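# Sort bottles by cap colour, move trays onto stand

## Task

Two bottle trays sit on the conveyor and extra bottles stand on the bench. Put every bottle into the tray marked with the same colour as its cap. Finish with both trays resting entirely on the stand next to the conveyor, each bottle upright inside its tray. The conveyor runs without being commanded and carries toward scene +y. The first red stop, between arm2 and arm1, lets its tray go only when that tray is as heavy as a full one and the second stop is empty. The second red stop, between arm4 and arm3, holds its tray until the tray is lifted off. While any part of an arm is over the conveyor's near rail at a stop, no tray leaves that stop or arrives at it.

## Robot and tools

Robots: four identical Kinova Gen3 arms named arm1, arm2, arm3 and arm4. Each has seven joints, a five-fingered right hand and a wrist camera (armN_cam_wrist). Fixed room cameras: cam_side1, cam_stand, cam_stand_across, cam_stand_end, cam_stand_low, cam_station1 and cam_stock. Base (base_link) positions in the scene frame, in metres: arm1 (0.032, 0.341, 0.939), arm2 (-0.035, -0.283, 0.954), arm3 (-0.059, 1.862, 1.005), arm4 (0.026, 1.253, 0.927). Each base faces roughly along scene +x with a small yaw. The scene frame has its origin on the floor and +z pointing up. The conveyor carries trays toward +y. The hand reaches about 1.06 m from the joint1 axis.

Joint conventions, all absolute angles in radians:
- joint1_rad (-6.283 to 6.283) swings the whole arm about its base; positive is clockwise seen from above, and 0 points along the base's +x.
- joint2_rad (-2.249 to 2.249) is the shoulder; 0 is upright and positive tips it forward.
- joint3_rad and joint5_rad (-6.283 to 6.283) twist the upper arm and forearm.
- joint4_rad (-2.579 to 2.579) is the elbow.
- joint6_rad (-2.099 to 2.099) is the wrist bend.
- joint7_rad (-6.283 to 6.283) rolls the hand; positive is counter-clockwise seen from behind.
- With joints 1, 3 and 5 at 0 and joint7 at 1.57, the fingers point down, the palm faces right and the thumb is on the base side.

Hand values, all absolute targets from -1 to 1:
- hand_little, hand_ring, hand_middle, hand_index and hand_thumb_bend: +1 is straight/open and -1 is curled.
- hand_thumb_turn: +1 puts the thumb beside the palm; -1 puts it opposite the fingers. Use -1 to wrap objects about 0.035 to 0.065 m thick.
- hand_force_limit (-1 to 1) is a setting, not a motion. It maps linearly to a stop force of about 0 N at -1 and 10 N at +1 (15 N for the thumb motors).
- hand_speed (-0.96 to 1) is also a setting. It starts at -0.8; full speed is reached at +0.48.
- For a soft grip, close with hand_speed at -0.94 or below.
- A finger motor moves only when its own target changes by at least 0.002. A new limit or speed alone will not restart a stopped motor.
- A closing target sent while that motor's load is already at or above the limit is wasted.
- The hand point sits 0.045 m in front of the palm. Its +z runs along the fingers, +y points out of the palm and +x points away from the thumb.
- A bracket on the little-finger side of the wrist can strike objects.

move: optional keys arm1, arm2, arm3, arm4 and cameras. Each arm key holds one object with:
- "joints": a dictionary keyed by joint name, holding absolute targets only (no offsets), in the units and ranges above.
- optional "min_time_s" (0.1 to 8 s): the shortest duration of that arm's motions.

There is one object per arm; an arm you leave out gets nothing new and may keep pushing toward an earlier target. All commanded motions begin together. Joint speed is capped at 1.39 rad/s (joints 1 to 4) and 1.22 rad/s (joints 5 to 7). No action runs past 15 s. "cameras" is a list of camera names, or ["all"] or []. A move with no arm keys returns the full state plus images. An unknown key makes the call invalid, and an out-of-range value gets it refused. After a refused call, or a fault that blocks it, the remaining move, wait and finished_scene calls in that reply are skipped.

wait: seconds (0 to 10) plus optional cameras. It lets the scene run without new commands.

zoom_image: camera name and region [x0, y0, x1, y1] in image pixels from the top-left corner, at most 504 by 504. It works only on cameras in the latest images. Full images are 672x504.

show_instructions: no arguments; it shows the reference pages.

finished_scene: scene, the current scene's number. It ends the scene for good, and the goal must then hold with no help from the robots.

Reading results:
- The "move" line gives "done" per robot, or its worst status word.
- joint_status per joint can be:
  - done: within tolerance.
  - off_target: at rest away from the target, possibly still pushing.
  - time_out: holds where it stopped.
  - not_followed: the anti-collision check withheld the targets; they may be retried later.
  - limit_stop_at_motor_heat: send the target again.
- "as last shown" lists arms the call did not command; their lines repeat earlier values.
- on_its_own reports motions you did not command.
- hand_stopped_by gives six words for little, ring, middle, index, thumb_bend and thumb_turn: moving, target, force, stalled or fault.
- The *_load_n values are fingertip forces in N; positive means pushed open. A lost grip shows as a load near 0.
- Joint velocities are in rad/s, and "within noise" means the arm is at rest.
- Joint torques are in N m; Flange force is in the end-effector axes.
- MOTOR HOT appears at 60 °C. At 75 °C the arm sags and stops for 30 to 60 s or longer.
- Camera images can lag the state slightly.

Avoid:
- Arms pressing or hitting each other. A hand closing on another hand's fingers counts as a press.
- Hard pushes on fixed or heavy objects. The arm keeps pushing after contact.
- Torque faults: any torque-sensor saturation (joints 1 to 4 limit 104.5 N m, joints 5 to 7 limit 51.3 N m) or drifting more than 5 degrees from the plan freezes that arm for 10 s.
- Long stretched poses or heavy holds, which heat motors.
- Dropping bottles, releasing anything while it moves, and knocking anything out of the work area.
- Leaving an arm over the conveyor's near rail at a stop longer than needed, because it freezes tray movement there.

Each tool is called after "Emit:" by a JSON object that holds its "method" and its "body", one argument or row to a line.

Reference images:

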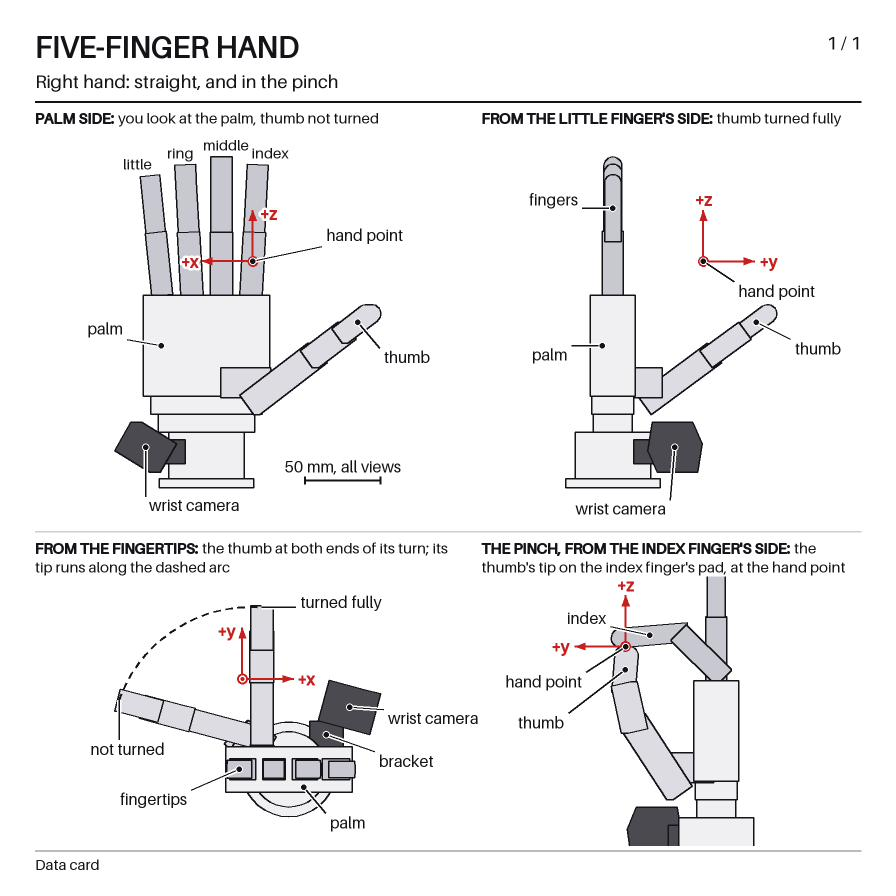

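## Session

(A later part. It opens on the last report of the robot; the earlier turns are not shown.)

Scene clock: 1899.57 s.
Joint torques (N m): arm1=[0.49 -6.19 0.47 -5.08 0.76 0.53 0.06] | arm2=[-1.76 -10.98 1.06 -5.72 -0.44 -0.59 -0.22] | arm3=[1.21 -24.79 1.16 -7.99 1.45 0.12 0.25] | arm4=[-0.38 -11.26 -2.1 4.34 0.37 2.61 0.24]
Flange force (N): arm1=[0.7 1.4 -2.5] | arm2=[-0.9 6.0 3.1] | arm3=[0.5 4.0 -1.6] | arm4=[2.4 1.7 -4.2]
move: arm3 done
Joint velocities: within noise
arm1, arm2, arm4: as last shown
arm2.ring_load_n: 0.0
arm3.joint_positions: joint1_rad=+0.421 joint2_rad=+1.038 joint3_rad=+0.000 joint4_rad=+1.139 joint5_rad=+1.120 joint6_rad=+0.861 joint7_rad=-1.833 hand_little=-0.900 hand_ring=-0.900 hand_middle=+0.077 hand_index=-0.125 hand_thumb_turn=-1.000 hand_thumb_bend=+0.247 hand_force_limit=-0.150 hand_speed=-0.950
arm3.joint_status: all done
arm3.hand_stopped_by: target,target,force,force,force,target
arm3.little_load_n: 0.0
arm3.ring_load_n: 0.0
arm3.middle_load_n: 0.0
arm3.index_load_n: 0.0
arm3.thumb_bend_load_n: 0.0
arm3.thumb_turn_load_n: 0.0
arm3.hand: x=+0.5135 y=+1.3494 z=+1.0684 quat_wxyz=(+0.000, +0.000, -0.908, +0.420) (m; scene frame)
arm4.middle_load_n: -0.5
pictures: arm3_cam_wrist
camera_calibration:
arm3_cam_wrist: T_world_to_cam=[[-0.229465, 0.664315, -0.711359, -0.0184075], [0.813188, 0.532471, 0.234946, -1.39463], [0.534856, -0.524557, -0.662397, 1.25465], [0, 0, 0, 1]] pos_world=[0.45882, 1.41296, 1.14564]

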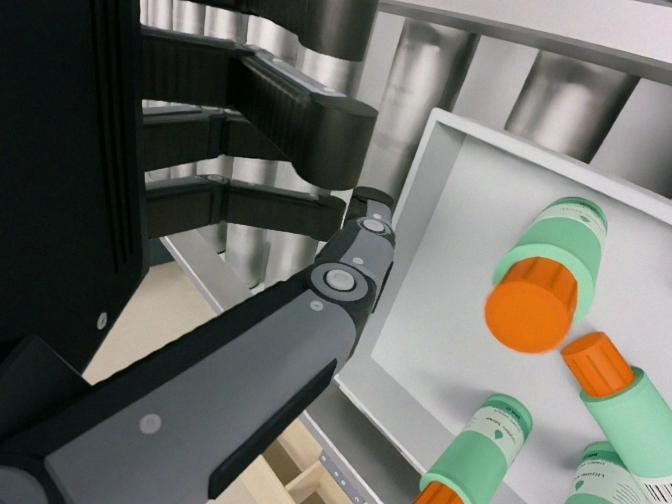

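Emit:
{"method": "wait", "body": {
  "seconds": 0.5,
  "cameras": ["arm3_cam_wrist", "cam_stand_across", "cam_stand_end"]
}}

Emit:
{"method": "zoom_image", "body": {
  "camera": "cam_stand_across",
  "region": [360, 60, 540, 180]
}}

Emit:
{"method": "zoom_image", "body": {
  "camera": "cam_stand_end",
  "region": [90, 20, 310, 180]
}}

Scene clock: 1902.80 s.
Joint torques (N m): arm1=[0.51 -6.2 0.3 -5.07 0.75 0.52 0.02] | arm2=[-1.71 -11.01 1.01 -5.68 -0.41 -0.64 -0.22] | arm3=[1.2 -24.83 1.17 -7.97 1.46 0.1 0.23] | arm4=[-0.4 -11.3 -2.1 4.46 0.41 2.55 0.21]
Flange force (N): arm1=[0.6 1.0 -2.3] | arm2=[-0.8 5.9 3.4] | arm3=[0.3 3.9 -1.5] | arm4=[2.7 2.0 -4.1]
Joint velocities: within noise
arm1.joint_positions: joint1_rad=-1.469 joint2_rad=+0.091 joint3_rad=+0.000 joint4_rad=+2.366 joint5_rad=+0.834 joint6_rad=+0.886 joint7_rad=-2.187 hand_little=-0.900 hand_ring=-0.900 hand_middle=+0.320 hand_index=+0.228 hand_thumb_turn=-1.000 hand_thumb_bend=+0.430 hand_force_limit=+0.200 hand_speed=-0.900
arm1.joint_status: not commanded
arm1.hand_stopped_by: target,target,target,target,target,target
arm1.little_load_n: 0.0
arm1.ring_load_n: 0.0
arm1.middle_load_n: 0.0
arm1.index_load_n: 0.0
arm1.thumb_bend_load_n: 0.0
arm1.thumb_turn_load_n: 0.0
arm1.hand: x=+0.1914 y=+0.6093 z=+1.1002 quat_wxyz=(-0.211, +0.675, -0.675, +0.210) (m; scene frame)
arm2.joint_positions: joint1_rad=+1.152 joint2_rad=+0.279 joint3_rad=+0.000 joint4_rad=+2.205 joint5_rad=+2.148 joint6_rad=-0.704 joint7_rad=-1.104 hand_little=-0.900 hand_ring=-0.900 hand_middle=+0.320 hand_index=+0.200 hand_thumb_turn=-1.000 hand_thumb_bend=+0.430 hand_force_limit=+0.200 hand_speed=-0.900
arm2.joint_status: not commanded
arm2.hand_stopped_by: target,target,target,target,target,target
arm2.little_load_n: 0.0
arm2.ring_load_n: 0.0
arm2.middle_load_n: 0.0
arm2.index_load_n: 0.0
arm2.thumb_bend_load_n: 0.0
arm2.thumb_turn_load_n: 0.0
arm2.hand: x=+0.1786 y=-0.5492 z=+1.1000 quat_wxyz=(-0.206, +0.677, -0.673, +0.217) (m; scene frame)
arm3.joint_positions: joint1_rad=+0.421 joint2_rad=+1.038 joint3_rad=+0.000 joint4_rad=+1.139 joint5_rad=+1.120 joint6_rad=+0.861 joint7_rad=-1.833 hand_little=-0.900 hand_ring=-0.900 hand_middle=+0.077 hand_index=-0.125 hand_thumb_turn=-1.000 hand_thumb_bend=+0.247 hand_force_limit=-0.150 hand_speed=-0.950
arm3.joint_status: all done
arm3.hand_stopped_by: target,target,force,force,force,target
arm3.little_load_n: 0.0
arm3.ring_load_n: 0.0
arm3.middle_load_n: 0.0
arm3.index_load_n: 0.0
arm3.thumb_bend_load_n: 0.0
arm3.thumb_turn_load_n: 0.0
arm3.hand: x=+0.5135 y=+1.3494 z=+1.0684 quat_wxyz=(+0.000, +0.000, -0.908, +0.420) (m; scene frame)
arm4.joint_positions: joint1_rad=+0.659 joint2_rad=+0.895 joint3_rad=+0.000 joint4_rad=+2.530 joint5_rad=-1.206 joint6_rad=+1.014 joint7_rad=-2.849 hand_little=+0.200 hand_ring=+0.200 hand_middle=+0.200 hand_index=+0.200 hand_thumb_turn=-1.000 hand_thumb_bend=+0.050 hand_force_limit=+0.300 hand_speed=-0.920
arm4.joint_status: not commanded
arm4.hand_stopped_by: target,target,target,target,target,target
arm4.little_load_n: 0.0
arm4.ring_load_n: 0.0
arm4.middle_load_n: 0.0
arm4.index_load_n: 0.0
arm4.thumb_bend_load_n: 0.0
arm4.thumb_turn_load_n: 0.0
arm4.hand: x=+0.1931 y=+1.3813 z=+0.9846 quat_wxyz=(+0.540, -0.842, -0.003, -0.004) (m; scene frame)
wait: 0.50 s; at rest from the start
pictures: arm3_cam_wrist, cam_stand_across, cam_stand_end
camera_calibration:
arm3_cam_wrist: T_world_to_cam=[[-0.229465, 0.664315, -0.711359, -0.0184075], [0.813188, 0.532471, 0.234946, -1.39463], [0.534856, -0.524557, -0.662397, 1.25465], [0, 0, 0, 1]] pos_world=[0.45882, 1.41296, 1.14564]

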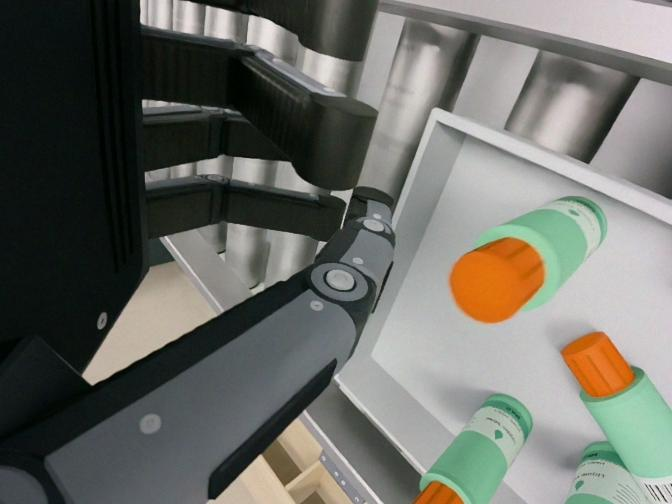

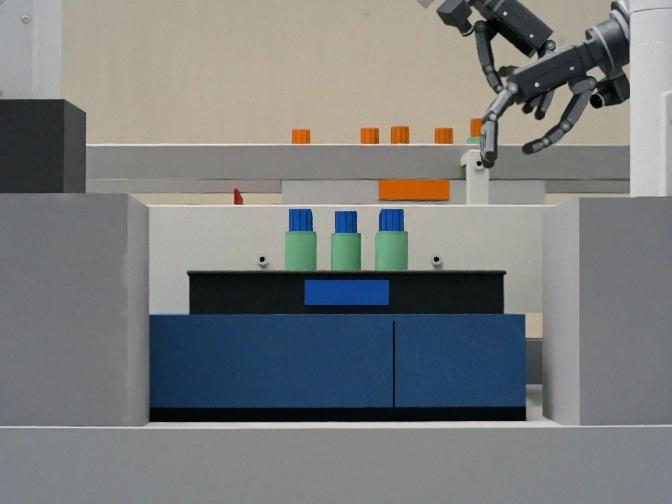

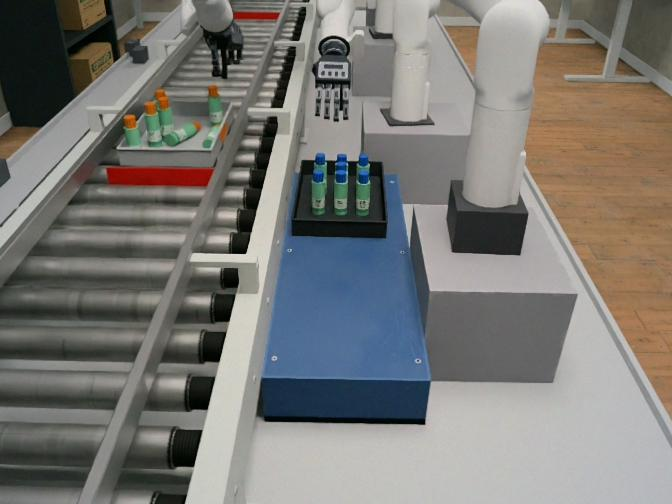

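Scaled by 2.800 from the camera's 672x504 image, which has a finer 960x720 frame.

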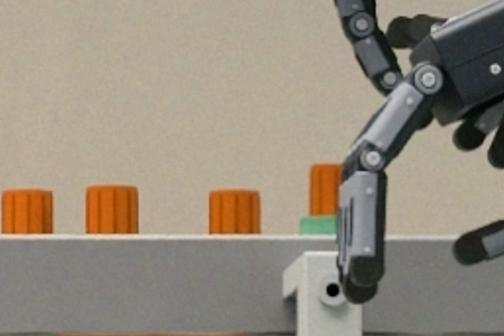

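Scaled by 2.291 from the camera's 672x504 image, which has a finer 960x720 frame.

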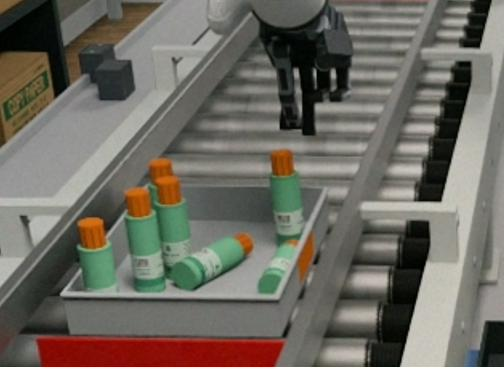

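Emit:
{"method": "wait", "body": {
  "seconds": 0.3,
  "cameras": ["arm3_cam_wrist"]
}}

Emit:
{"method": "zoom_image", "body": {
  "camera": "arm3_cam_wrist",
  "region": [420, 160, 672, 350]
}}

Scene clock: 1906.03 s.
Joint torques (N m): arm1=[0.47 -6.17 0.36 -5.07 0.76 0.48 0.05] | arm2=[-1.77 -10.96 1.05 -5.65 -0.43 -0.57 -0.23] | arm3=[1.19 -24.83 1.19 -7.99 1.4 0.09 0.24] | arm4=[-0.36 -11.29 -2.07 4.48 0.37 2.64 0.28]
Flange force (N): arm1=[0.7 1.1 -2.6] | arm2=[-0.7 5.9 3.0] | arm3=[0.4 4.0 -1.6] | arm4=[2.9 1.9 -4.3]
Joint velocities: within noise
arm1.joint_positions: joint1_rad=-1.469 joint2_rad=+0.091 joint3_rad=+0.000 joint4_rad=+2.366 joint5_rad=+0.834 joint6_rad=+0.886 joint7_rad=-2.187 hand_little=-0.900 hand_ring=-0.900 hand_middle=+0.320 hand_index=+0.228 hand_thumb_turn=-1.000 hand_thumb_bend=+0.430 hand_force_limit=+0.200 hand_speed=-0.900
arm1.joint_status: not commanded
arm1.hand_stopped_by: target,target,target,target,target,target
arm1.little_load_n: 0.0
arm1.ring_load_n: 0.0
arm1.middle_load_n: 0.0
arm1.index_load_n: 0.0
arm1.thumb_bend_load_n: 0.0
arm1.thumb_turn_load_n: 0.0
arm1.hand: x=+0.1914 y=+0.6093 z=+1.1002 quat_wxyz=(-0.211, +0.675, -0.675, +0.210) (m; scene frame)
arm2.joint_positions: joint1_rad=+1.152 joint2_rad=+0.279 joint3_rad=+0.000 joint4_rad=+2.205 joint5_rad=+2.148 joint6_rad=-0.704 joint7_rad=-1.104 hand_little=-0.900 hand_ring=-0.900 hand_middle=+0.320 hand_index=+0.200 hand_thumb_turn=-1.000 hand_thumb_bend=+0.430 hand_force_limit=+0.200 hand_speed=-0.900
arm2.joint_status: not commanded
arm2.hand_stopped_by: target,target,target,target,target,target
arm2.little_load_n: 0.0
arm2.ring_load_n: 0.0
arm2.middle_load_n: 0.0
arm2.index_load_n: 0.0
arm2.thumb_bend_load_n: 0.0
arm2.thumb_turn_load_n: 0.0
arm2.hand: x=+0.1786 y=-0.5492 z=+1.1000 quat_wxyz=(-0.206, +0.677, -0.673, +0.217) (m; scene frame)
arm3.joint_positions: joint1_rad=+0.421 joint2_rad=+1.038 joint3_rad=+0.000 joint4_rad=+1.139 joint5_rad=+1.120 joint6_rad=+0.861 joint7_rad=-1.833 hand_little=-0.900 hand_ring=-0.900 hand_middle=+0.077 hand_index=-0.125 hand_thumb_turn=-1.000 hand_thumb_bend=+0.247 hand_force_limit=-0.150 hand_speed=-0.950
arm3.joint_status: all done
arm3.hand_stopped_by: target,target,force,force,force,target
arm3.little_load_n: 0.0
arm3.ring_load_n: 0.0
arm3.middle_load_n: 0.0
arm3.index_load_n: 0.0
arm3.thumb_bend_load_n: 0.5
arm3.thumb_turn_load_n: 0.0
arm3.hand: x=+0.5135 y=+1.3494 z=+1.0684 quat_wxyz=(+0.000, +0.000, -0.908, +0.420) (m; scene frame)
arm4.joint_positions: joint1_rad=+0.659 joint2_rad=+0.895 joint3_rad=+0.000 joint4_rad=+2.530 joint5_rad=-1.206 joint6_rad=+1.014 joint7_rad=-2.849 hand_little=+0.200 hand_ring=+0.200 hand_middle=+0.200 hand_index=+0.200 hand_thumb_turn=-1.000 hand_thumb_bend=+0.050 hand_force_limit=+0.300 hand_speed=-0.920
arm4.joint_status: not commanded
arm4.hand_stopped_by: target,target,target,target,target,target
arm4.little_load_n: 0.0
arm4.ring_load_n: 0.0
arm4.middle_load_n: 0.0
arm4.index_load_n: 0.5
arm4.thumb_bend_load_n: 0.0
arm4.thumb_turn_load_n: 0.0
arm4.hand: x=+0.1931 y=+1.3813 z=+0.9846 quat_wxyz=(+0.540, -0.842, -0.003, -0.004) (m; scene frame)
wait: 0.30 s; at rest from the start
pictures: arm3_cam_wrist
camera_calibration:
arm3_cam_wrist: T_world_to_cam=[[-0.229465, 0.664315, -0.711359, -0.0184075], [0.813188, 0.532471, 0.234946, -1.39463], [0.534856, -0.524557, -0.662397, 1.25465], [0, 0, 0, 1]] pos_world=[0.45882, 1.41296, 1.14564]

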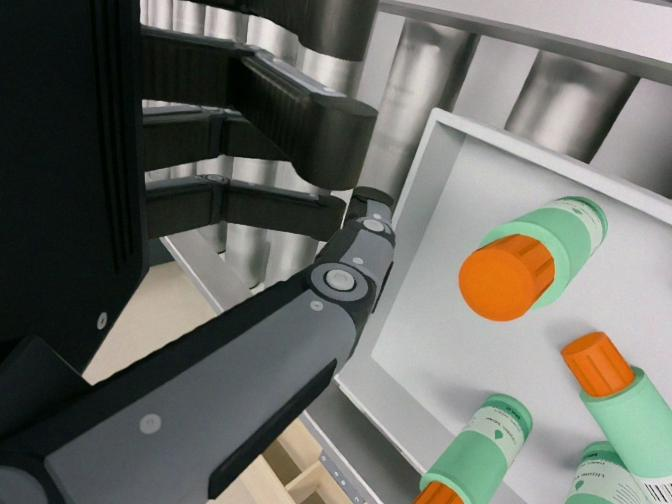

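Scaled by 2.000 from the camera's 672x504 image, which has a finer 960x720 frame.

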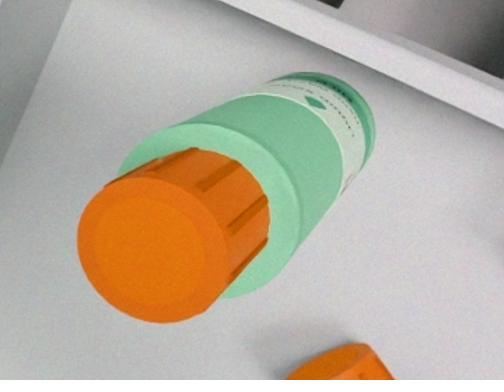

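Emit:
{"method": "move", "body": {
  "arm3": {"joints": {"joint1_rad": 0.3459, "joint2_rad": 0.9632, "joint3_rad": 0, "joint4_rad": 1.2013, "joint5_rad": 1.0914, "joint6_rad": 0.9215, "joint7_rad": -1.8545, "hand_index": 0.22, "hand_middle": 0.32, "hand_thumb_bend": 0.43, "hand_speed": -0.8}, "min_time_s": 2.5},
  "cameras": ["cam_stand_across", "arm3_cam_wrist"]
}}

Emit:
{"method": "zoom_image", "body": {
  "camera": "arm3_cam_wrist",
  "region": [340, 80, 640, 305]
}}

Emit:
{"method": "zoom_image", "body": {
  "camera": "cam_stand_across",
  "region": [360, 60, 540, 180]
}}

Scene clock: 1932.13 s.
Joint torques (N m): arm1=[0.5 -6.19 0.41 -5.07 0.77 0.47 0.07] | arm2=[-1.75 -11.04 1.06 -5.72 -0.43 -0.56 -0.19] | arm3=[1.16 -23.93 1.16 -7.93 1.49 0.15 0.22] | arm4=[-0.39 -11.28 -2.12 4.37 0.32 2.6 0.21]
Flange force (N): arm1=[0.6 1.4 -2.6] | arm2=[-0.7 5.9 3.2] | arm3=[0.4 3.7 -1.5] | arm4=[2.3 1.9 -4.4]
move: arm3 done
Joint velocities: within noise
arm1, arm2, arm4: as last shown
arm3.joint_positions: joint1_rad=+0.346 joint2_rad=+0.963 joint3_rad=+0.000 joint4_rad=+1.201 joint5_rad=+1.091 joint6_rad=+0.921 joint7_rad=-1.854 hand_little=-0.900 hand_ring=-0.900 hand_middle=+0.320 hand_index=+0.220 hand_thumb_turn=-1.000 hand_thumb_bend=+0.430 hand_force_limit=-0.150 hand_speed=-0.800
arm3.joint_status: all done
arm3.hand_stopped_by: target,target,target,target,target,target
arm3.little_load_n: 0.0
arm3.ring_load_n: 0.0
arm3.middle_load_n: 0.0
arm3.index_load_n: 0.0
arm3.thumb_bend_load_n: 0.0
arm3.thumb_turn_load_n: 0.0
arm3.hand: x=+0.5210 y=+1.3964 z=+1.0983 quat_wxyz=(+0.000, +0.000, -0.908, +0.420) (m; scene frame)
arm4.index_load_n: 0.0
pictures: arm3_cam_wrist, cam_stand_across
camera_calibration:
arm3_cam_wrist: T_world_to_cam=[[-0.229964, 0.664132, -0.711368, -0.0261282], [0.813099, 0.532781, 0.234553, -1.43273], [0.534778, -0.524474, -0.662525, 1.29516], [0, 0, 0, 1]] pos_world=[0.466322, 1.45996, 1.17554]

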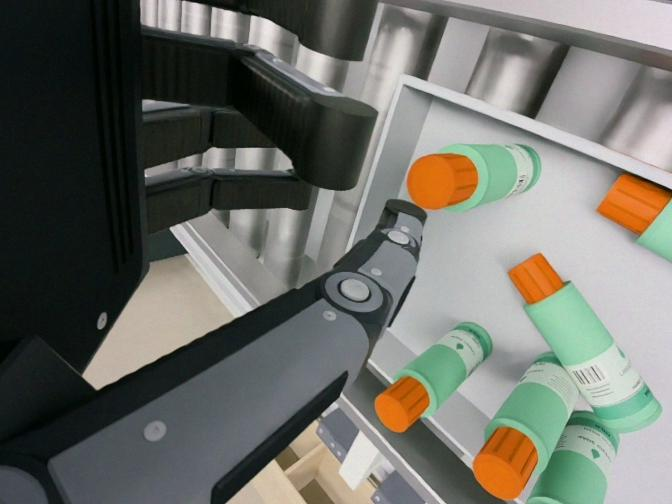

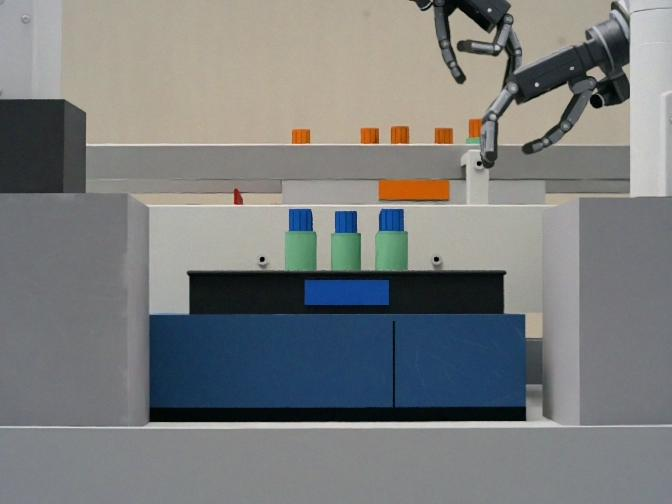

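Scaled by 1.680 from the camera's 672x504 image, which has a finer 960x720 frame.

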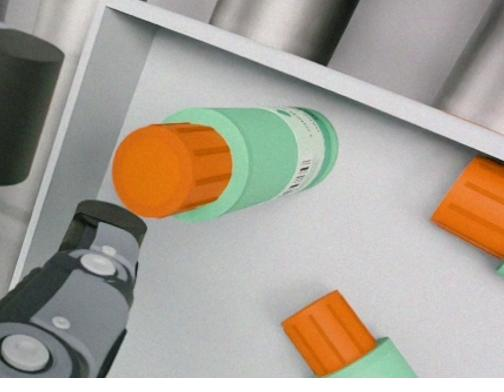

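Scaled by 2.800 from the camera's 672x504 image, which has a finer 960x720 frame.

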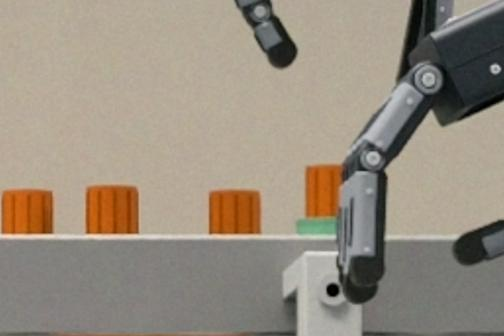

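Emit:
{"method": "move", "body": {
  "arm3": {"joints": {"joint1_rad": 0.3465, "joint2_rad": 1.0527, "joint3_rad": 0, "joint4_rad": 1.2173, "joint5_rad": 1.1675, "joint6_rad": 0.876, "joint7_rad": -1.9761}, "min_time_s": 2},
  "cameras": []
}}

Emit:
{"method": "move", "body": {
  "arm3": {"joints": {"hand_index": 0.1, "hand_middle": 0.14, "hand_thumb_bend": 0.32, "hand_force_limit": -0.6, "hand_speed": -0.94}},
  "cameras": []
}}

Emit:
{"method": "move", "body": {
  "arm3": {"joints": {"hand_index": -0.15, "hand_middle": -0.1, "hand_thumb_bend": 0.2, "hand_force_limit": -0.55, "hand_speed": -0.95}},
  "cameras": ["arm3_cam_wrist", "cam_stand_across"]
}}

Emit:
{"method": "zoom_image", "body": {
  "camera": "arm3_cam_wrist",
  "region": [230, 80, 530, 305]
}}

Scene clock: 1949.60 s.
Joint torques (N m): arm1=[0.49 -6.21 0.41 -5.06 0.77 0.49 0.07] | arm2=[-1.78 -11.02 1.16 -5.68 -0.39 -0.59 -0.21] | arm3=[1.18 -24.32 1.23 -7.4 1.4 0.35 0.2] | arm4=[-0.49 -11.23 -2.13 4.41 0.44 2.65 0.27]
Flange force (N): arm1=[0.6 1.4 -2.5] | arm2=[-0.8 6.0 3.5] | arm3=[0.7 3.7 -1.5] | arm4=[2.5 1.8 -4.2]
move: arm3 done
Joint velocities: within noise
arm1, arm2, arm4: as last shown
arm1.thumb_bend_load_n: -0.5
arm3.joint_positions: joint1_rad=+0.346 joint2_rad=+1.053 joint3_rad=+0.000 joint4_rad=+1.217 joint5_rad=+1.167 joint6_rad=+0.876 joint7_rad=-1.976 hand_little=-0.900 hand_ring=-0.900 hand_middle=+0.320 hand_index=+0.220 hand_thumb_turn=-1.000 hand_thumb_bend=+0.430 hand_force_limit=-0.150 hand_speed=-0.800
arm3.joint_status: all done
arm3.hand_stopped_by: target,target,target,target,target,target
arm3.little_load_n: 0.0
arm3.ring_load_n: 0.0
arm3.middle_load_n: 0.0
arm3.index_load_n: 0.0
arm3.thumb_bend_load_n: 0.0
arm3.thumb_turn_load_n: 0.0
arm3.hand: x=+0.5210 y=+1.3964 z=+1.0400 quat_wxyz=(+0.000, +0.000, -0.908, +0.420) (m; scene frame)
pictures: none
No camera images: "cameras" was empty.

Scene clock: 1951.33 s.
Joint torques (N m): arm1=[0.49 -6.16 0.4 -4.99 0.81 0.47 0.03] | arm2=[-1.77 -11.02 1.06 -5.68 -0.39 -0.63 -0.21] | arm3=[1.26 -24.42 1.33 -7.46 1.43 0.35 0.2] | arm4=[-0.32 -11.19 -2.21 4.5 0.39 2.61 0.24]
Flange force (N): arm1=[0.5 1.0 -3.0] | arm2=[-0.8 6.0 3.4] | arm3=[0.6 3.9 -1.6] | arm4=[2.9 1.6 -4.6]
move: arm3 done
Joint velocities: within noise
arm1, arm2, arm4: as last shown
arm1.thumb_bend_load_n: 0.0
arm2.index_load_n: -0.5
arm3.joint_positions: joint1_rad=+0.346 joint2_rad=+1.053 joint3_rad=+0.000 joint4_rad=+1.217 joint5_rad=+1.167 joint6_rad=+0.876 joint7_rad=-1.976 hand_little=-0.900 hand_ring=-0.900 hand_middle=+0.140 hand_index=+0.100 hand_thumb_turn=-1.000 hand_thumb_bend=+0.320 hand_force_limit=-0.600 hand_speed=-0.940
arm3.joint_status: all done
arm3.hand_stopped_by: target,target,target,target,target,target
arm3.little_load_n: 0.0
arm3.ring_load_n: 0.0
arm3.middle_load_n: 0.0
arm3.index_load_n: 0.0
arm3.thumb_bend_load_n: 0.0
arm3.thumb_turn_load_n: 0.0
arm3.hand: x=+0.5210 y=+1.3964 z=+1.0400 quat_wxyz=(+0.000, +0.000, -0.908, +0.420) (m; scene frame)
pictures: none
No camera images: "cameras" was empty.

Scene clock: 1952.77 s.
Joint torques (N m): arm1=[0.54 -6.26 0.3 -5.07 0.76 0.47 0.08] | arm2=[-1.76 -11 1.05 -5.64 -0.39 -0.63 -0.2] | arm3=[1.15 -24.04 1.17 -7.18 1.29 0.37 0.28] | arm4=[-0.28 -11.28 -2.06 4.31 0.39 2.63 0.31]
Flange force (N): arm1=[0.5 1.4 -2.3] | arm2=[-0.7 5.9 3.3] | arm3=[0.6 3.5 -1.6] | arm4=[2.8 1.4 -4.0]
move: arm3 off_target
Joint velocities: within noise
arm1, arm2, arm4: as last shown
arm1.ring_load_n: 0.5
arm2.index_load_n: 0.5
arm3.joint_positions: joint1_rad=+0.347 joint2_rad=+1.053 joint3_rad=+0.000 joint4_rad=+1.217 joint5_rad=+1.167 joint6_rad=+0.876 joint7_rad=-1.976 hand_little=-0.900 hand_ring=-0.900 hand_middle=+0.080 hand_index=-0.050 hand_thumb_turn=-1.000 hand_thumb_bend=+0.265 hand_force_limit=-0.550 hand_speed=-0.950
arm3.joint_status: hand_middle off_target (ended at +0.080, target -0.100); hand_index off_target (ended at -0.050, target -0.150); hand_thumb_bend off_target (ended at +0.265, target +0.200); the others done
arm3.hand_stopped_by: target,target,force,force,force,target
arm3.little_load_n: 0.0
arm3.ring_load_n: 0.0
arm3.middle_load_n: 3.5
arm3.index_load_n: 2.0
arm3.thumb_bend_load_n: 4.5
arm3.thumb_turn_load_n: 0.0
arm3.hand: x=+0.5210 y=+1.3963 z=+1.0400 quat_wxyz=(+0.000, +0.000, -0.908, +0.420) (m; scene frame)
pictures: arm3_cam_wrist, cam_stand_across
camera_calibration:
arm3_cam_wrist: T_world_to_cam=[[-0.22994, 0.664229, -0.711285, -0.06778], [0.813176, 0.532666, 0.234548, -1.41887], [0.534671, -0.524468, -0.662616, 1.25663], [0, 0, 0, 1]] pos_world=[0.466322, 1.45986, 1.11724]

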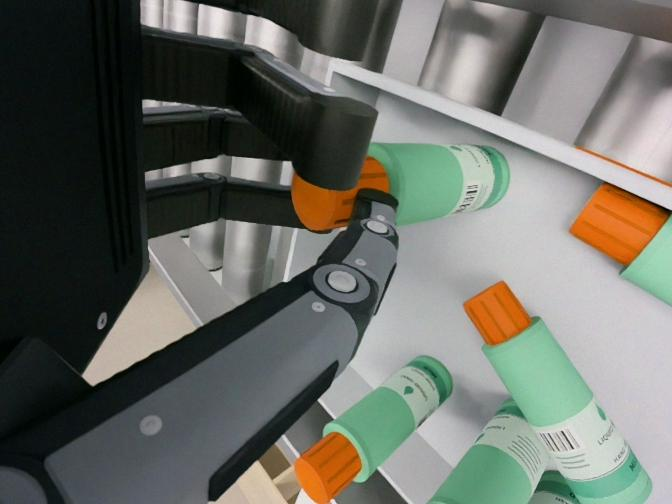

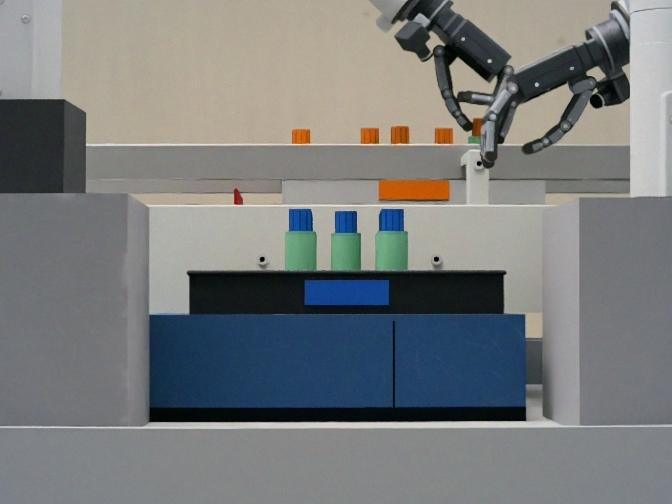

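Scaled by 1.680 from the camera's 672x504 image, which has a finer 960x720 frame.

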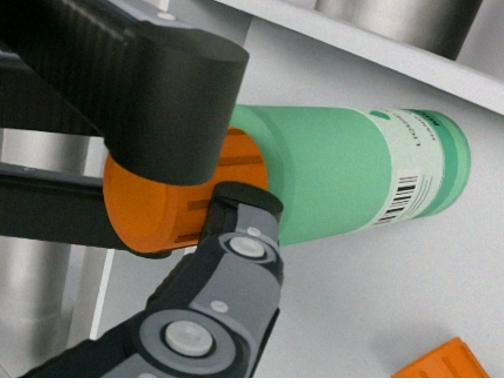

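Emit:
{"method": "move", "body": {
  "arm3": {"joints": {"hand_index": -0.25, "hand_middle": -0.2, "hand_thumb_bend": 0.1, "hand_force_limit": -0.05, "hand_speed": -0.95}},
  "cameras": []
}}

Emit:
{"method": "move", "body": {
  "arm3": {"joints": {"joint1_rad": 0.3459, "joint2_rad": 1.0071, "joint3_rad": 0, "joint4_rad": 1.2093, "joint5_rad": 1.1295, "joint6_rad": 0.8987, "joint7_rad": -1.9153}, "min_time_s": 2.5},
  "cameras": ["arm3_cam_wrist", "cam_stand_across"]
}}

Scene clock: 1957.10 s.
Joint torques (N m): arm1=[0.5 -6.23 0.35 -5.2 0.74 0.48 0.06] | arm2=[-1.79 -10.93 1.1 -5.64 -0.39 -0.61 -0.25] | arm3=[1.18 -24.5 1.28 -7.42 1.39 0.4 0.25] | arm4=[-0.36 -11.2 -2.17 4.42 0.35 2.63 0.23]
Flange force (N): arm1=[0.9 1.5 -2.2] | arm2=[-0.8 6.1 3.3] | arm3=[0.6 4.0 -1.3] | arm4=[2.6 1.6 -4.6]
move: arm3 off_target
Joint velocities: within noise
arm1, arm2, arm4: as last shown
arm1.ring_load_n: 0.0
arm2.index_load_n: 0.0
arm3.joint_positions: joint1_rad=+0.347 joint2_rad=+1.053 joint3_rad=+0.000 joint4_rad=+1.217 joint5_rad=+1.167 joint6_rad=+0.876 joint7_rad=-1.976 hand_little=-0.900 hand_ring=-0.900 hand_middle=+0.073 hand_index=-0.067 hand_thumb_turn=-1.000 hand_thumb_bend=+0.259 hand_force_limit=-0.050 hand_speed=-0.950
arm3.joint_status: hand_middle off_target (ended at +0.073, target -0.200); hand_index off_target (ended at -0.067, target -0.250); hand_thumb_bend off_target (ended at +0.259, target +0.100); the others done
arm3.hand_stopped_by: target,target,force,force,force,target
arm3.little_load_n: 0.5
arm3.ring_load_n: 0.0
arm3.middle_load_n: 6.0
arm3.index_load_n: 5.0
arm3.thumb_bend_load_n: 7.0
arm3.thumb_turn_load_n: -1.0
arm3.hand: x=+0.5210 y=+1.3963 z=+1.0400 quat_wxyz=(+0.000, +0.000, -0.908, +0.420) (m; scene frame)
pictures: none
No camera images: "cameras" was empty.

Scene clock: 1959.87 s.
Joint torques (N m): arm1=[0.52 -6.23 0.36 -5.02 0.77 0.46 0.06] | arm2=[-1.72 -10.96 1.03 -5.69 -0.37 -0.61 -0.21] | arm3=[1.16 -24.73 1.35 -7.94 1.59 0.31 0.24] | arm4=[-0.33 -11.17 -2.13 4.38 0.42 2.64 0.21]
Flange force (N): arm1=[0.4 1.3 -2.6] | arm2=[-0.9 5.9 3.3] | arm3=[0.5 4.4 -1.0] | arm4=[2.5 1.5 -4.0]
move: arm3 done
Joint velocities: within noise
arm1, arm2, arm4: as last shown
arm3.joint_positions: joint1_rad=+0.346 joint2_rad=+1.007 joint3_rad=+0.000 joint4_rad=+1.209 joint5_rad=+1.130 joint6_rad=+0.899 joint7_rad=-1.915 hand_little=-0.900 hand_ring=-0.900 hand_middle=+0.073 hand_index=-0.067 hand_thumb_turn=-1.000 hand_thumb_bend=+0.259 hand_force_limit=-0.050 hand_speed=-0.950
arm3.joint_status: all done
arm3.hand_stopped_by: target,target,force,force,force,target
arm3.little_load_n: 0.0
arm3.ring_load_n: 0.0
arm3.middle_load_n: 6.0
arm3.index_load_n: 5.0
arm3.thumb_bend_load_n: 6.5
arm3.thumb_turn_load_n: -1.0
arm3.hand: x=+0.5219 y=+1.3959 z=+1.0700 quat_wxyz=(+0.000, +0.000, -0.907, +0.421) (m; scene frame)
pictures: arm3_cam_wrist, cam_stand_across
camera_calibration:
arm3_cam_wrist: T_world_to_cam=[[-0.229212, 0.6631, -0.712573, -0.0434155], [0.813065, 0.532911, 0.234375, -1.42646], [0.535152, -0.525646, -0.661293, 1.27577], [0, 0, 0, 1]] pos_world=[0.467119, 1.45957, 1.14705]

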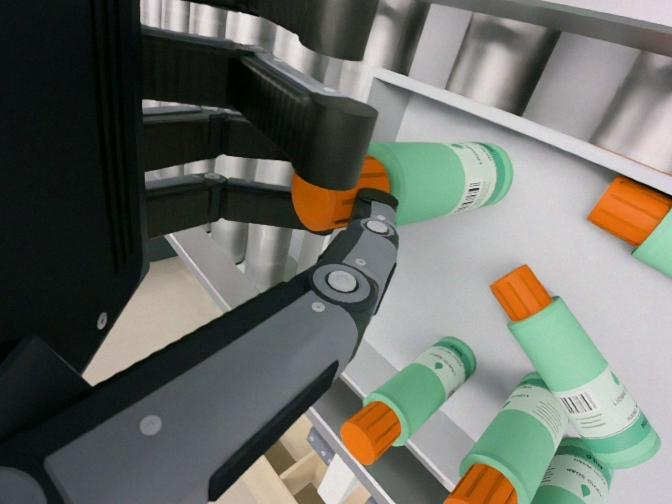

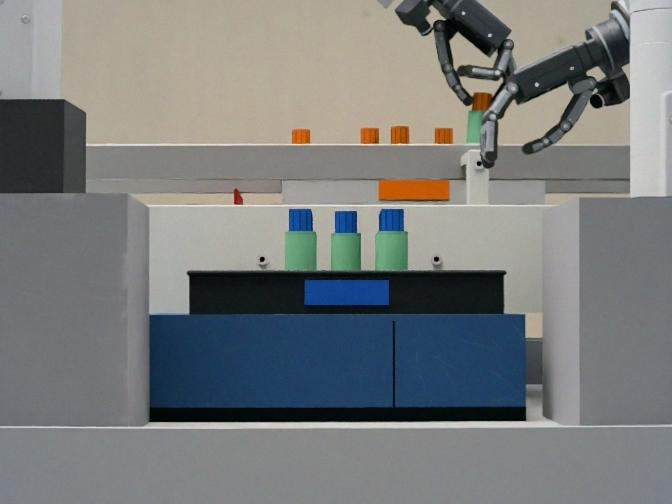

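Emit:
{"method": "move", "body": {
  "arm3": {"joints": {"joint1_rad": 0.4162, "joint2_rad": 1.0397, "joint3_rad": 0, "joint4_rad": 1.1194, "joint5_rad": 1.1054, "joint6_rad": 0.8722, "joint7_rad": -1.8144}, "min_time_s": 3},
  "cameras": []
}}

Emit:
{"method": "move", "body": {
  "arm3": {"joints": {"joint1_rad": 0.4165, "joint2_rad": 1.087, "joint3_rad": 0, "joint4_rad": 1.1249, "joint5_rad": 1.1465, "joint6_rad": 0.8492, "joint7_rad": -1.8773}, "min_time_s": 2.5},
  "cameras": ["arm3_cam_wrist", "cam_stand_end"]
}}

Scene clock: 1974.80 s.
Joint torques (N m): arm1=[0.54 -6.19 0.37 -5.06 0.79 0.52 0.02] | arm2=[-1.75 -10.99 1.09 -5.74 -0.4 -0.64 -0.22] | arm3=[1.14 -25.48 1.29 -8.38 1.58 0.09 0.2] | arm4=[-0.33 -11.14 -2.03 4.26 0.43 2.62 0.31]
Flange force (N): arm1=[0.6 1.1 -2.6] | arm2=[-1.0 6.1 3.5] | arm3=[0.4 4.4 -1.0] | arm4=[2.7 0.9 -4.0]
move: arm3 done
Joint velocities: within noise
arm1, arm2, arm4: as last shown
arm1.little_load_n: 0.5
arm2.thumb_turn_load_n: 0.5
arm3.joint_positions: joint1_rad=+0.416 joint2_rad=+1.040 joint3_rad=+0.000 joint4_rad=+1.119 joint5_rad=+1.105 joint6_rad=+0.872 joint7_rad=-1.814 hand_little=-0.900 hand_ring=-0.900 hand_middle=+0.073 hand_index=-0.067 hand_thumb_turn=-1.000 hand_thumb_bend=+0.259 hand_force_limit=-0.050 hand_speed=-0.950
arm3.joint_status: all done
arm3.hand_stopped_by: target,target,force,force,force,target
arm3.little_load_n: 0.0
arm3.ring_load_n: 0.0
arm3.middle_load_n: 5.5
arm3.index_load_n: 5.0
arm3.thumb_bend_load_n: 7.0
arm3.thumb_turn_load_n: -1.5
arm3.hand: x=+0.5179 y=+1.3503 z=+1.0724 quat_wxyz=(+0.000, +0.000, -0.908, +0.420) (m; scene frame)
pictures: none
No camera images: "cameras" was empty.

Scene clock: 1977.60 s.
Joint torques (N m): arm1=[0.44 -6.22 0.36 -5.07 0.74 0.49 0.04] | arm2=[-1.73 -10.97 1.06 -5.64 -0.42 -0.61 -0.21] | arm3=[1.18 -25.66 1.33 -8.09 1.54 0.22 0.22] | arm4=[-0.36 -11.22 -2.13 4.36 0.42 2.6 0.25]
Flange force (N): arm1=[0.6 1.1 -2.3] | arm2=[-0.7 5.8 3.2] | arm3=[0.5 4.5 -1.1] | arm4=[2.6 1.5 -4.1]
move: arm3 done
Joint velocities: within noise
arm1.joint_positions: joint1_rad=-1.469 joint2_rad=+0.091 joint3_rad=+0.000 joint4_rad=+2.366 joint5_rad=+0.834 joint6_rad=+0.886 joint7_rad=-2.187 hand_little=-0.900 hand_ring=-0.900 hand_middle=+0.320 hand_index=+0.228 hand_thumb_turn=-1.000 hand_thumb_bend=+0.430 hand_force_limit=+0.200 hand_speed=-0.900
arm1.joint_status: not commanded
arm1.hand_stopped_by: target,target,target,target,target,target
arm1.little_load_n: 0.5
arm1.ring_load_n: 0.5
arm1.middle_load_n: 0.0
arm1.index_load_n: 0.0
arm1.thumb_bend_load_n: 0.0
arm1.thumb_turn_load_n: 0.0
arm1.hand: x=+0.1914 y=+0.6093 z=+1.1002 quat_wxyz=(-0.211, +0.675, -0.675, +0.210) (m; scene frame)
arm2.joint_positions: joint1_rad=+1.152 joint2_rad=+0.279 joint3_rad=+0.000 joint4_rad=+2.205 joint5_rad=+2.148 joint6_rad=-0.704 joint7_rad=-1.104 hand_little=-0.900 hand_ring=-0.900 hand_middle=+0.320 hand_index=+0.200 hand_thumb_turn=-1.000 hand_thumb_bend=+0.430 hand_force_limit=+0.200 hand_speed=-0.900
arm2.joint_status: not commanded
arm2.hand_stopped_by: target,target,target,target,target,target
arm2.little_load_n: 0.0
arm2.ring_load_n: 0.0
arm2.middle_load_n: 0.0
arm2.index_load_n: 0.0
arm2.thumb_bend_load_n: 0.0
arm2.thumb_turn_load_n: 0.0
arm2.hand: x=+0.1786 y=-0.5492 z=+1.1000 quat_wxyz=(-0.206, +0.677, -0.673, +0.217) (m; scene frame)
arm3.joint_positions: joint1_rad=+0.416 joint2_rad=+1.087 joint3_rad=+0.000 joint4_rad=+1.125 joint5_rad=+1.147 joint6_rad=+0.849 joint7_rad=-1.877 hand_little=-0.900 hand_ring=-0.900 hand_middle=+0.073 hand_index=-0.067 hand_thumb_turn=-1.000 hand_thumb_bend=+0.259 hand_force_limit=-0.050 hand_speed=-0.950
arm3.joint_status: all done
arm3.hand_stopped_by: target,target,force,force,force,target
arm3.little_load_n: 0.0
arm3.ring_load_n: 0.0
arm3.middle_load_n: 5.5
arm3.index_load_n: 5.0
arm3.thumb_bend_load_n: 6.5
arm3.thumb_turn_load_n: -1.0
arm3.hand: x=+0.5180 y=+1.3503 z=+1.0414 quat_wxyz=(+0.000, +0.000, -0.908, +0.420) (m; scene frame)
arm4.joint_positions: joint1_rad=+0.659 joint2_rad=+0.895 joint3_rad=+0.000 joint4_rad=+2.530 joint5_rad=-1.206 joint6_rad=+1.014 joint7_rad=-2.849 hand_little=+0.200 hand_ring=+0.200 hand_middle=+0.200 hand_index=+0.200 hand_thumb_turn=-1.000 hand_thumb_bend=+0.050 hand_force_limit=+0.300 hand_speed=-0.920
arm4.joint_status: not commanded
arm4.hand_stopped_by: target,target,target,target,target,target
arm4.little_load_n: 0.0
arm4.ring_load_n: 0.0
arm4.middle_load_n: 0.0
arm4.index_load_n: 0.0
arm4.thumb_bend_load_n: 0.0
arm4.thumb_turn_load_n: 0.0
arm4.hand: x=+0.1931 y=+1.3813 z=+0.9846 quat_wxyz=(+0.540, -0.842, -0.003, -0.004) (m; scene frame)
pictures: arm3_cam_wrist, cam_stand_end
camera_calibration:
arm3_cam_wrist: T_world_to_cam=[[-0.229755, 0.664229, -0.711345, -0.036961], [0.813223, 0.532559, 0.234624, -1.39213], [0.534678, -0.524576, -0.662525, 1.23513], [0, 0, 0, 1]] pos_world=[0.463221, 1.41386, 1.11864]

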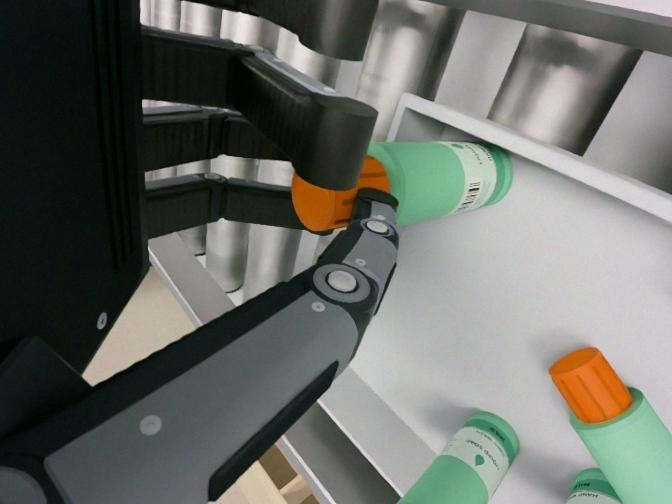

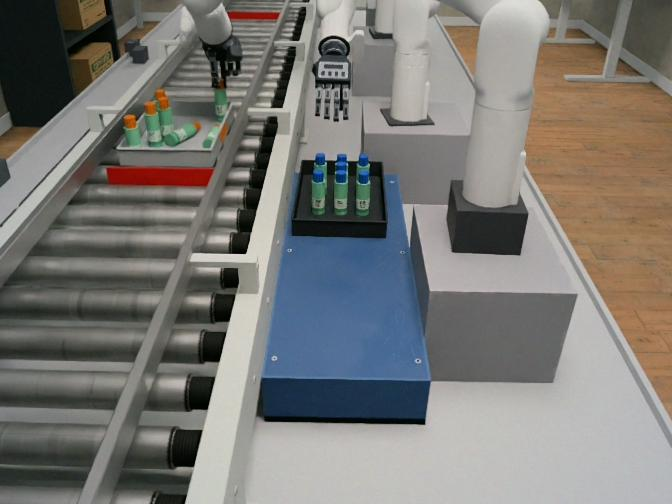

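Emit:
{"method": "move", "body": {
  "arm3": {"joints": {"hand_index": 0.22, "hand_middle": 0.32, "hand_thumb_bend": 0.43, "hand_speed": -0.9}},
  "cameras": []
}}

Emit:
{"method": "move", "body": {
  "arm3": {"joints": {"joint1_rad": 0.4162, "joint2_rad": 1.0397, "joint3_rad": 0, "joint4_rad": 1.1194, "joint5_rad": 1.1054, "joint6_rad": 0.8722, "joint7_rad": -1.8144}, "min_time_s": 1.5},
  "cameras": []
}}

Emit:
{"method": "move", "body": {
  "arm3": {"joints": {"joint1_rad": 0.2304, "joint2_rad": 1.2252, "joint3_rad": 0, "joint4_rad": 0.5978, "joint5_rad": 0.9123, "joint6_rad": 1.1964, "joint7_rad": -1.5911}, "min_time_s": 3},
  "cameras": ["arm3_cam_wrist", "cam_stand_across", "cam_stand", "cam_stand_end"]
}}

Emit:
{"method": "zoom_image", "body": {
  "camera": "arm3_cam_wrist",
  "region": [340, 80, 640, 305]
}}

Scene clock: 1990.17 s.
Joint torques (N m): arm1=[0.56 -6.23 0.4 -5.08 0.77 0.51 0.04] | arm2=[-1.74 -11.01 1.03 -5.65 -0.44 -0.64 -0.25] | arm3=[1.26 -25.05 1.25 -7.81 1.42 0.16 0.21] | arm4=[-0.33 -11.2 -2.04 4.36 0.42 2.6 0.23]
Flange force (N): arm1=[0.5 1.4 -2.5] | arm2=[-0.7 6.0 3.3] | arm3=[0.5 3.9 -1.8] | arm4=[2.6 1.4 -3.8]
move: arm3 done
Joint velocities: within noise
arm1, arm2, arm4: as last shown
arm1.ring_load_n: 0.0
arm3.joint_positions: joint1_rad=+0.417 joint2_rad=+1.087 joint3_rad=+0.000 joint4_rad=+1.125 joint5_rad=+1.147 joint6_rad=+0.849 joint7_rad=-1.877 hand_little=-0.900 hand_ring=-0.900 hand_middle=+0.320 hand_index=+0.220 hand_thumb_turn=-1.000 hand_thumb_bend=+0.430 hand_force_limit=-0.050 hand_speed=-0.900
arm3.joint_status: all done
arm3.hand_stopped_by: target,target,target,target,target,target
arm3.little_load_n: 0.0
arm3.ring_load_n: 0.0
arm3.middle_load_n: 0.0
arm3.index_load_n: 0.0
arm3.thumb_bend_load_n: 0.5
arm3.thumb_turn_load_n: 0.0
arm3.hand: x=+0.5179 y=+1.3503 z=+1.0414 quat_wxyz=(+0.000, +0.000, -0.908, +0.420) (m; scene frame)
arm4.ring_load_n: -0.5
pictures: none
No camera images: "cameras" was empty.

Scene clock: 1991.97 s.
Joint torques (N m): arm1=[0.51 -6.26 0.33 -5.1 0.71 0.5 0.02] | arm2=[-1.82 -11.1 1.02 -5.7 -0.39 -0.61 -0.22] | arm3=[1.19 -24.91 1.17 -8.07 1.47 0.06 0.19] | arm4=[-0.41 -11.31 -2.1 4.4 0.4 2.62 0.25]
Flange force (N): arm1=[0.5 1.2 -2.1] | arm2=[-0.6 6.3 3.5] | arm3=[0.2 3.8 -1.6] | arm4=[2.5 1.9 -4.0]
move: arm3 done
Joint velocities: within noise
arm1, arm2, arm4: as last shown
arm1.little_load_n: 0.0
arm3.joint_positions: joint1_rad=+0.416 joint2_rad=+1.040 joint3_rad=+0.000 joint4_rad=+1.119 joint5_rad=+1.105 joint6_rad=+0.872 joint7_rad=-1.814 hand_little=-0.900 hand_ring=-0.900 hand_middle=+0.320 hand_index=+0.220 hand_thumb_turn=-1.000 hand_thumb_bend=+0.430 hand_force_limit=-0.050 hand_speed=-0.900
arm3.joint_status: all done
arm3.hand_stopped_by: target,target,target,target,target,target
arm3.little_load_n: 0.0
arm3.ring_load_n: 0.0
arm3.middle_load_n: 0.0
arm3.index_load_n: 0.0
arm3.thumb_bend_load_n: 0.0
arm3.thumb_turn_load_n: 0.0
arm3.hand: x=+0.5179 y=+1.3503 z=+1.0723 quat_wxyz=(+0.000, +0.000, -0.908, +0.420) (m; scene frame)
arm4.ring_load_n: 0.0
pictures: none
No camera images: "cameras" was empty.

Scene clock: 1995.33 s.
Joint torques (N m): arm1=[0.53 -6.21 0.44 -5.02 0.77 0.51 0.04] | arm2=[-1.74 -10.96 1.08 -5.66 -0.41 -0.59 -0.18] | arm3=[1.09 -27.14 1.54 -9 1.82 -0.32 0.2] | arm4=[-0.29 -11.22 -2.12 4.48 0.36 2.61 0.24]
Flange force (N): arm1=[0.4 1.3 -2.6] | arm2=[-0.8 5.7 3.1] | arm3=[1.9 3.4 -1.9] | arm4=[3.0 1.6 -4.4]
move: arm3 done
Joint velocities: within noise
arm1, arm2, arm4: as last shown
arm3.joint_positions: joint1_rad=+0.230 joint2_rad=+1.225 joint3_rad=+0.000 joint4_rad=+0.598 joint5_rad=+0.912 joint6_rad=+1.196 joint7_rad=-1.591 hand_little=-0.900 hand_ring=-0.900 hand_middle=+0.320 hand_index=+0.220 hand_thumb_turn=-1.000 hand_thumb_bend=+0.430 hand_force_limit=-0.050 hand_speed=-0.900
arm3.joint_status: all done
arm3.hand_stopped_by: target,target,target,target,target,target
arm3.little_load_n: 0.0
arm3.ring_load_n: 0.0
arm3.middle_load_n: 0.0
arm3.index_load_n: 0.0
arm3.thumb_bend_load_n: 0.0
arm3.thumb_turn_load_n: 0.0
arm3.hand: x=+0.6374 y=+1.4352 z=+1.0983 quat_wxyz=(+0.000, +0.000, -0.908, +0.420) (m; scene frame)
arm4.middle_load_n: -0.5
arm4.index_load_n: -0.5
pictures: arm3_cam_wrist, cam_stand, cam_stand_across, cam_stand_end
camera_calibration:
arm3_cam_wrist: T_world_to_cam=[[-0.229682, 0.664277, -0.711324, -0.0256324], [0.813244, 0.532499, 0.234688, -1.54785], [0.534678, -0.524577, -0.662525, 1.25341], [0, 0, 0, 1]] pos_world=[0.582721, 1.49876, 1.17544]

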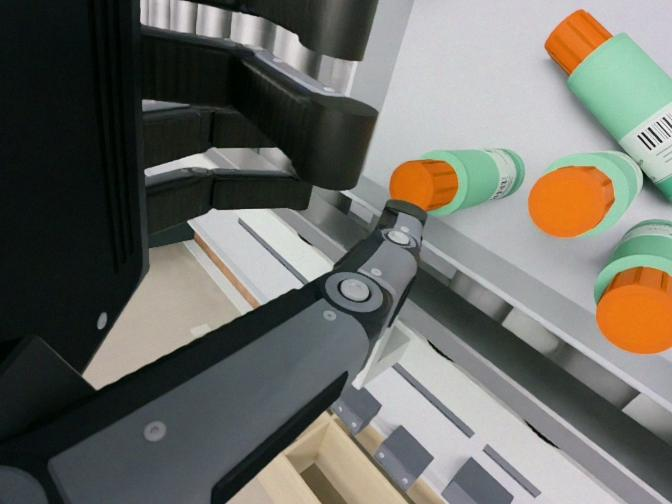

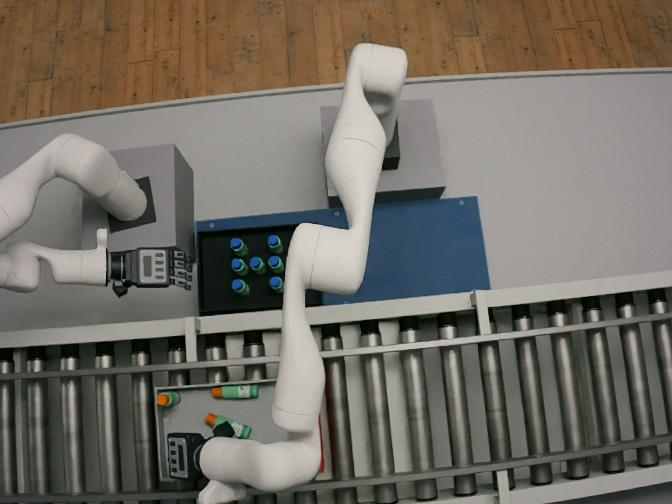

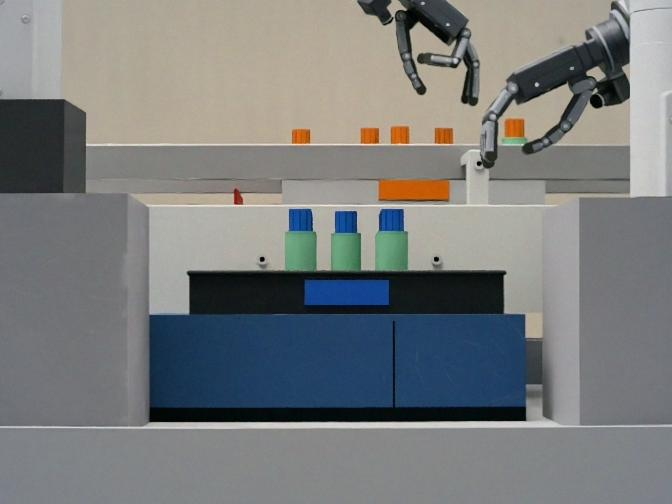

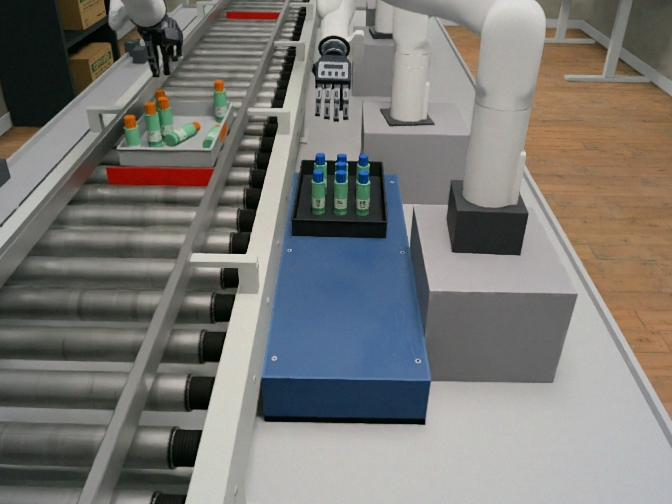

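Scaled by 1.680 from the camera's 672x504 image, which has a finer 960x720 frame.

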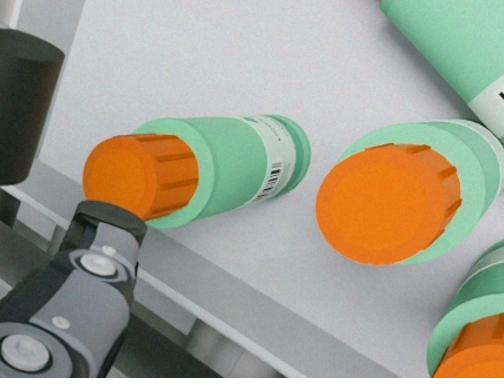

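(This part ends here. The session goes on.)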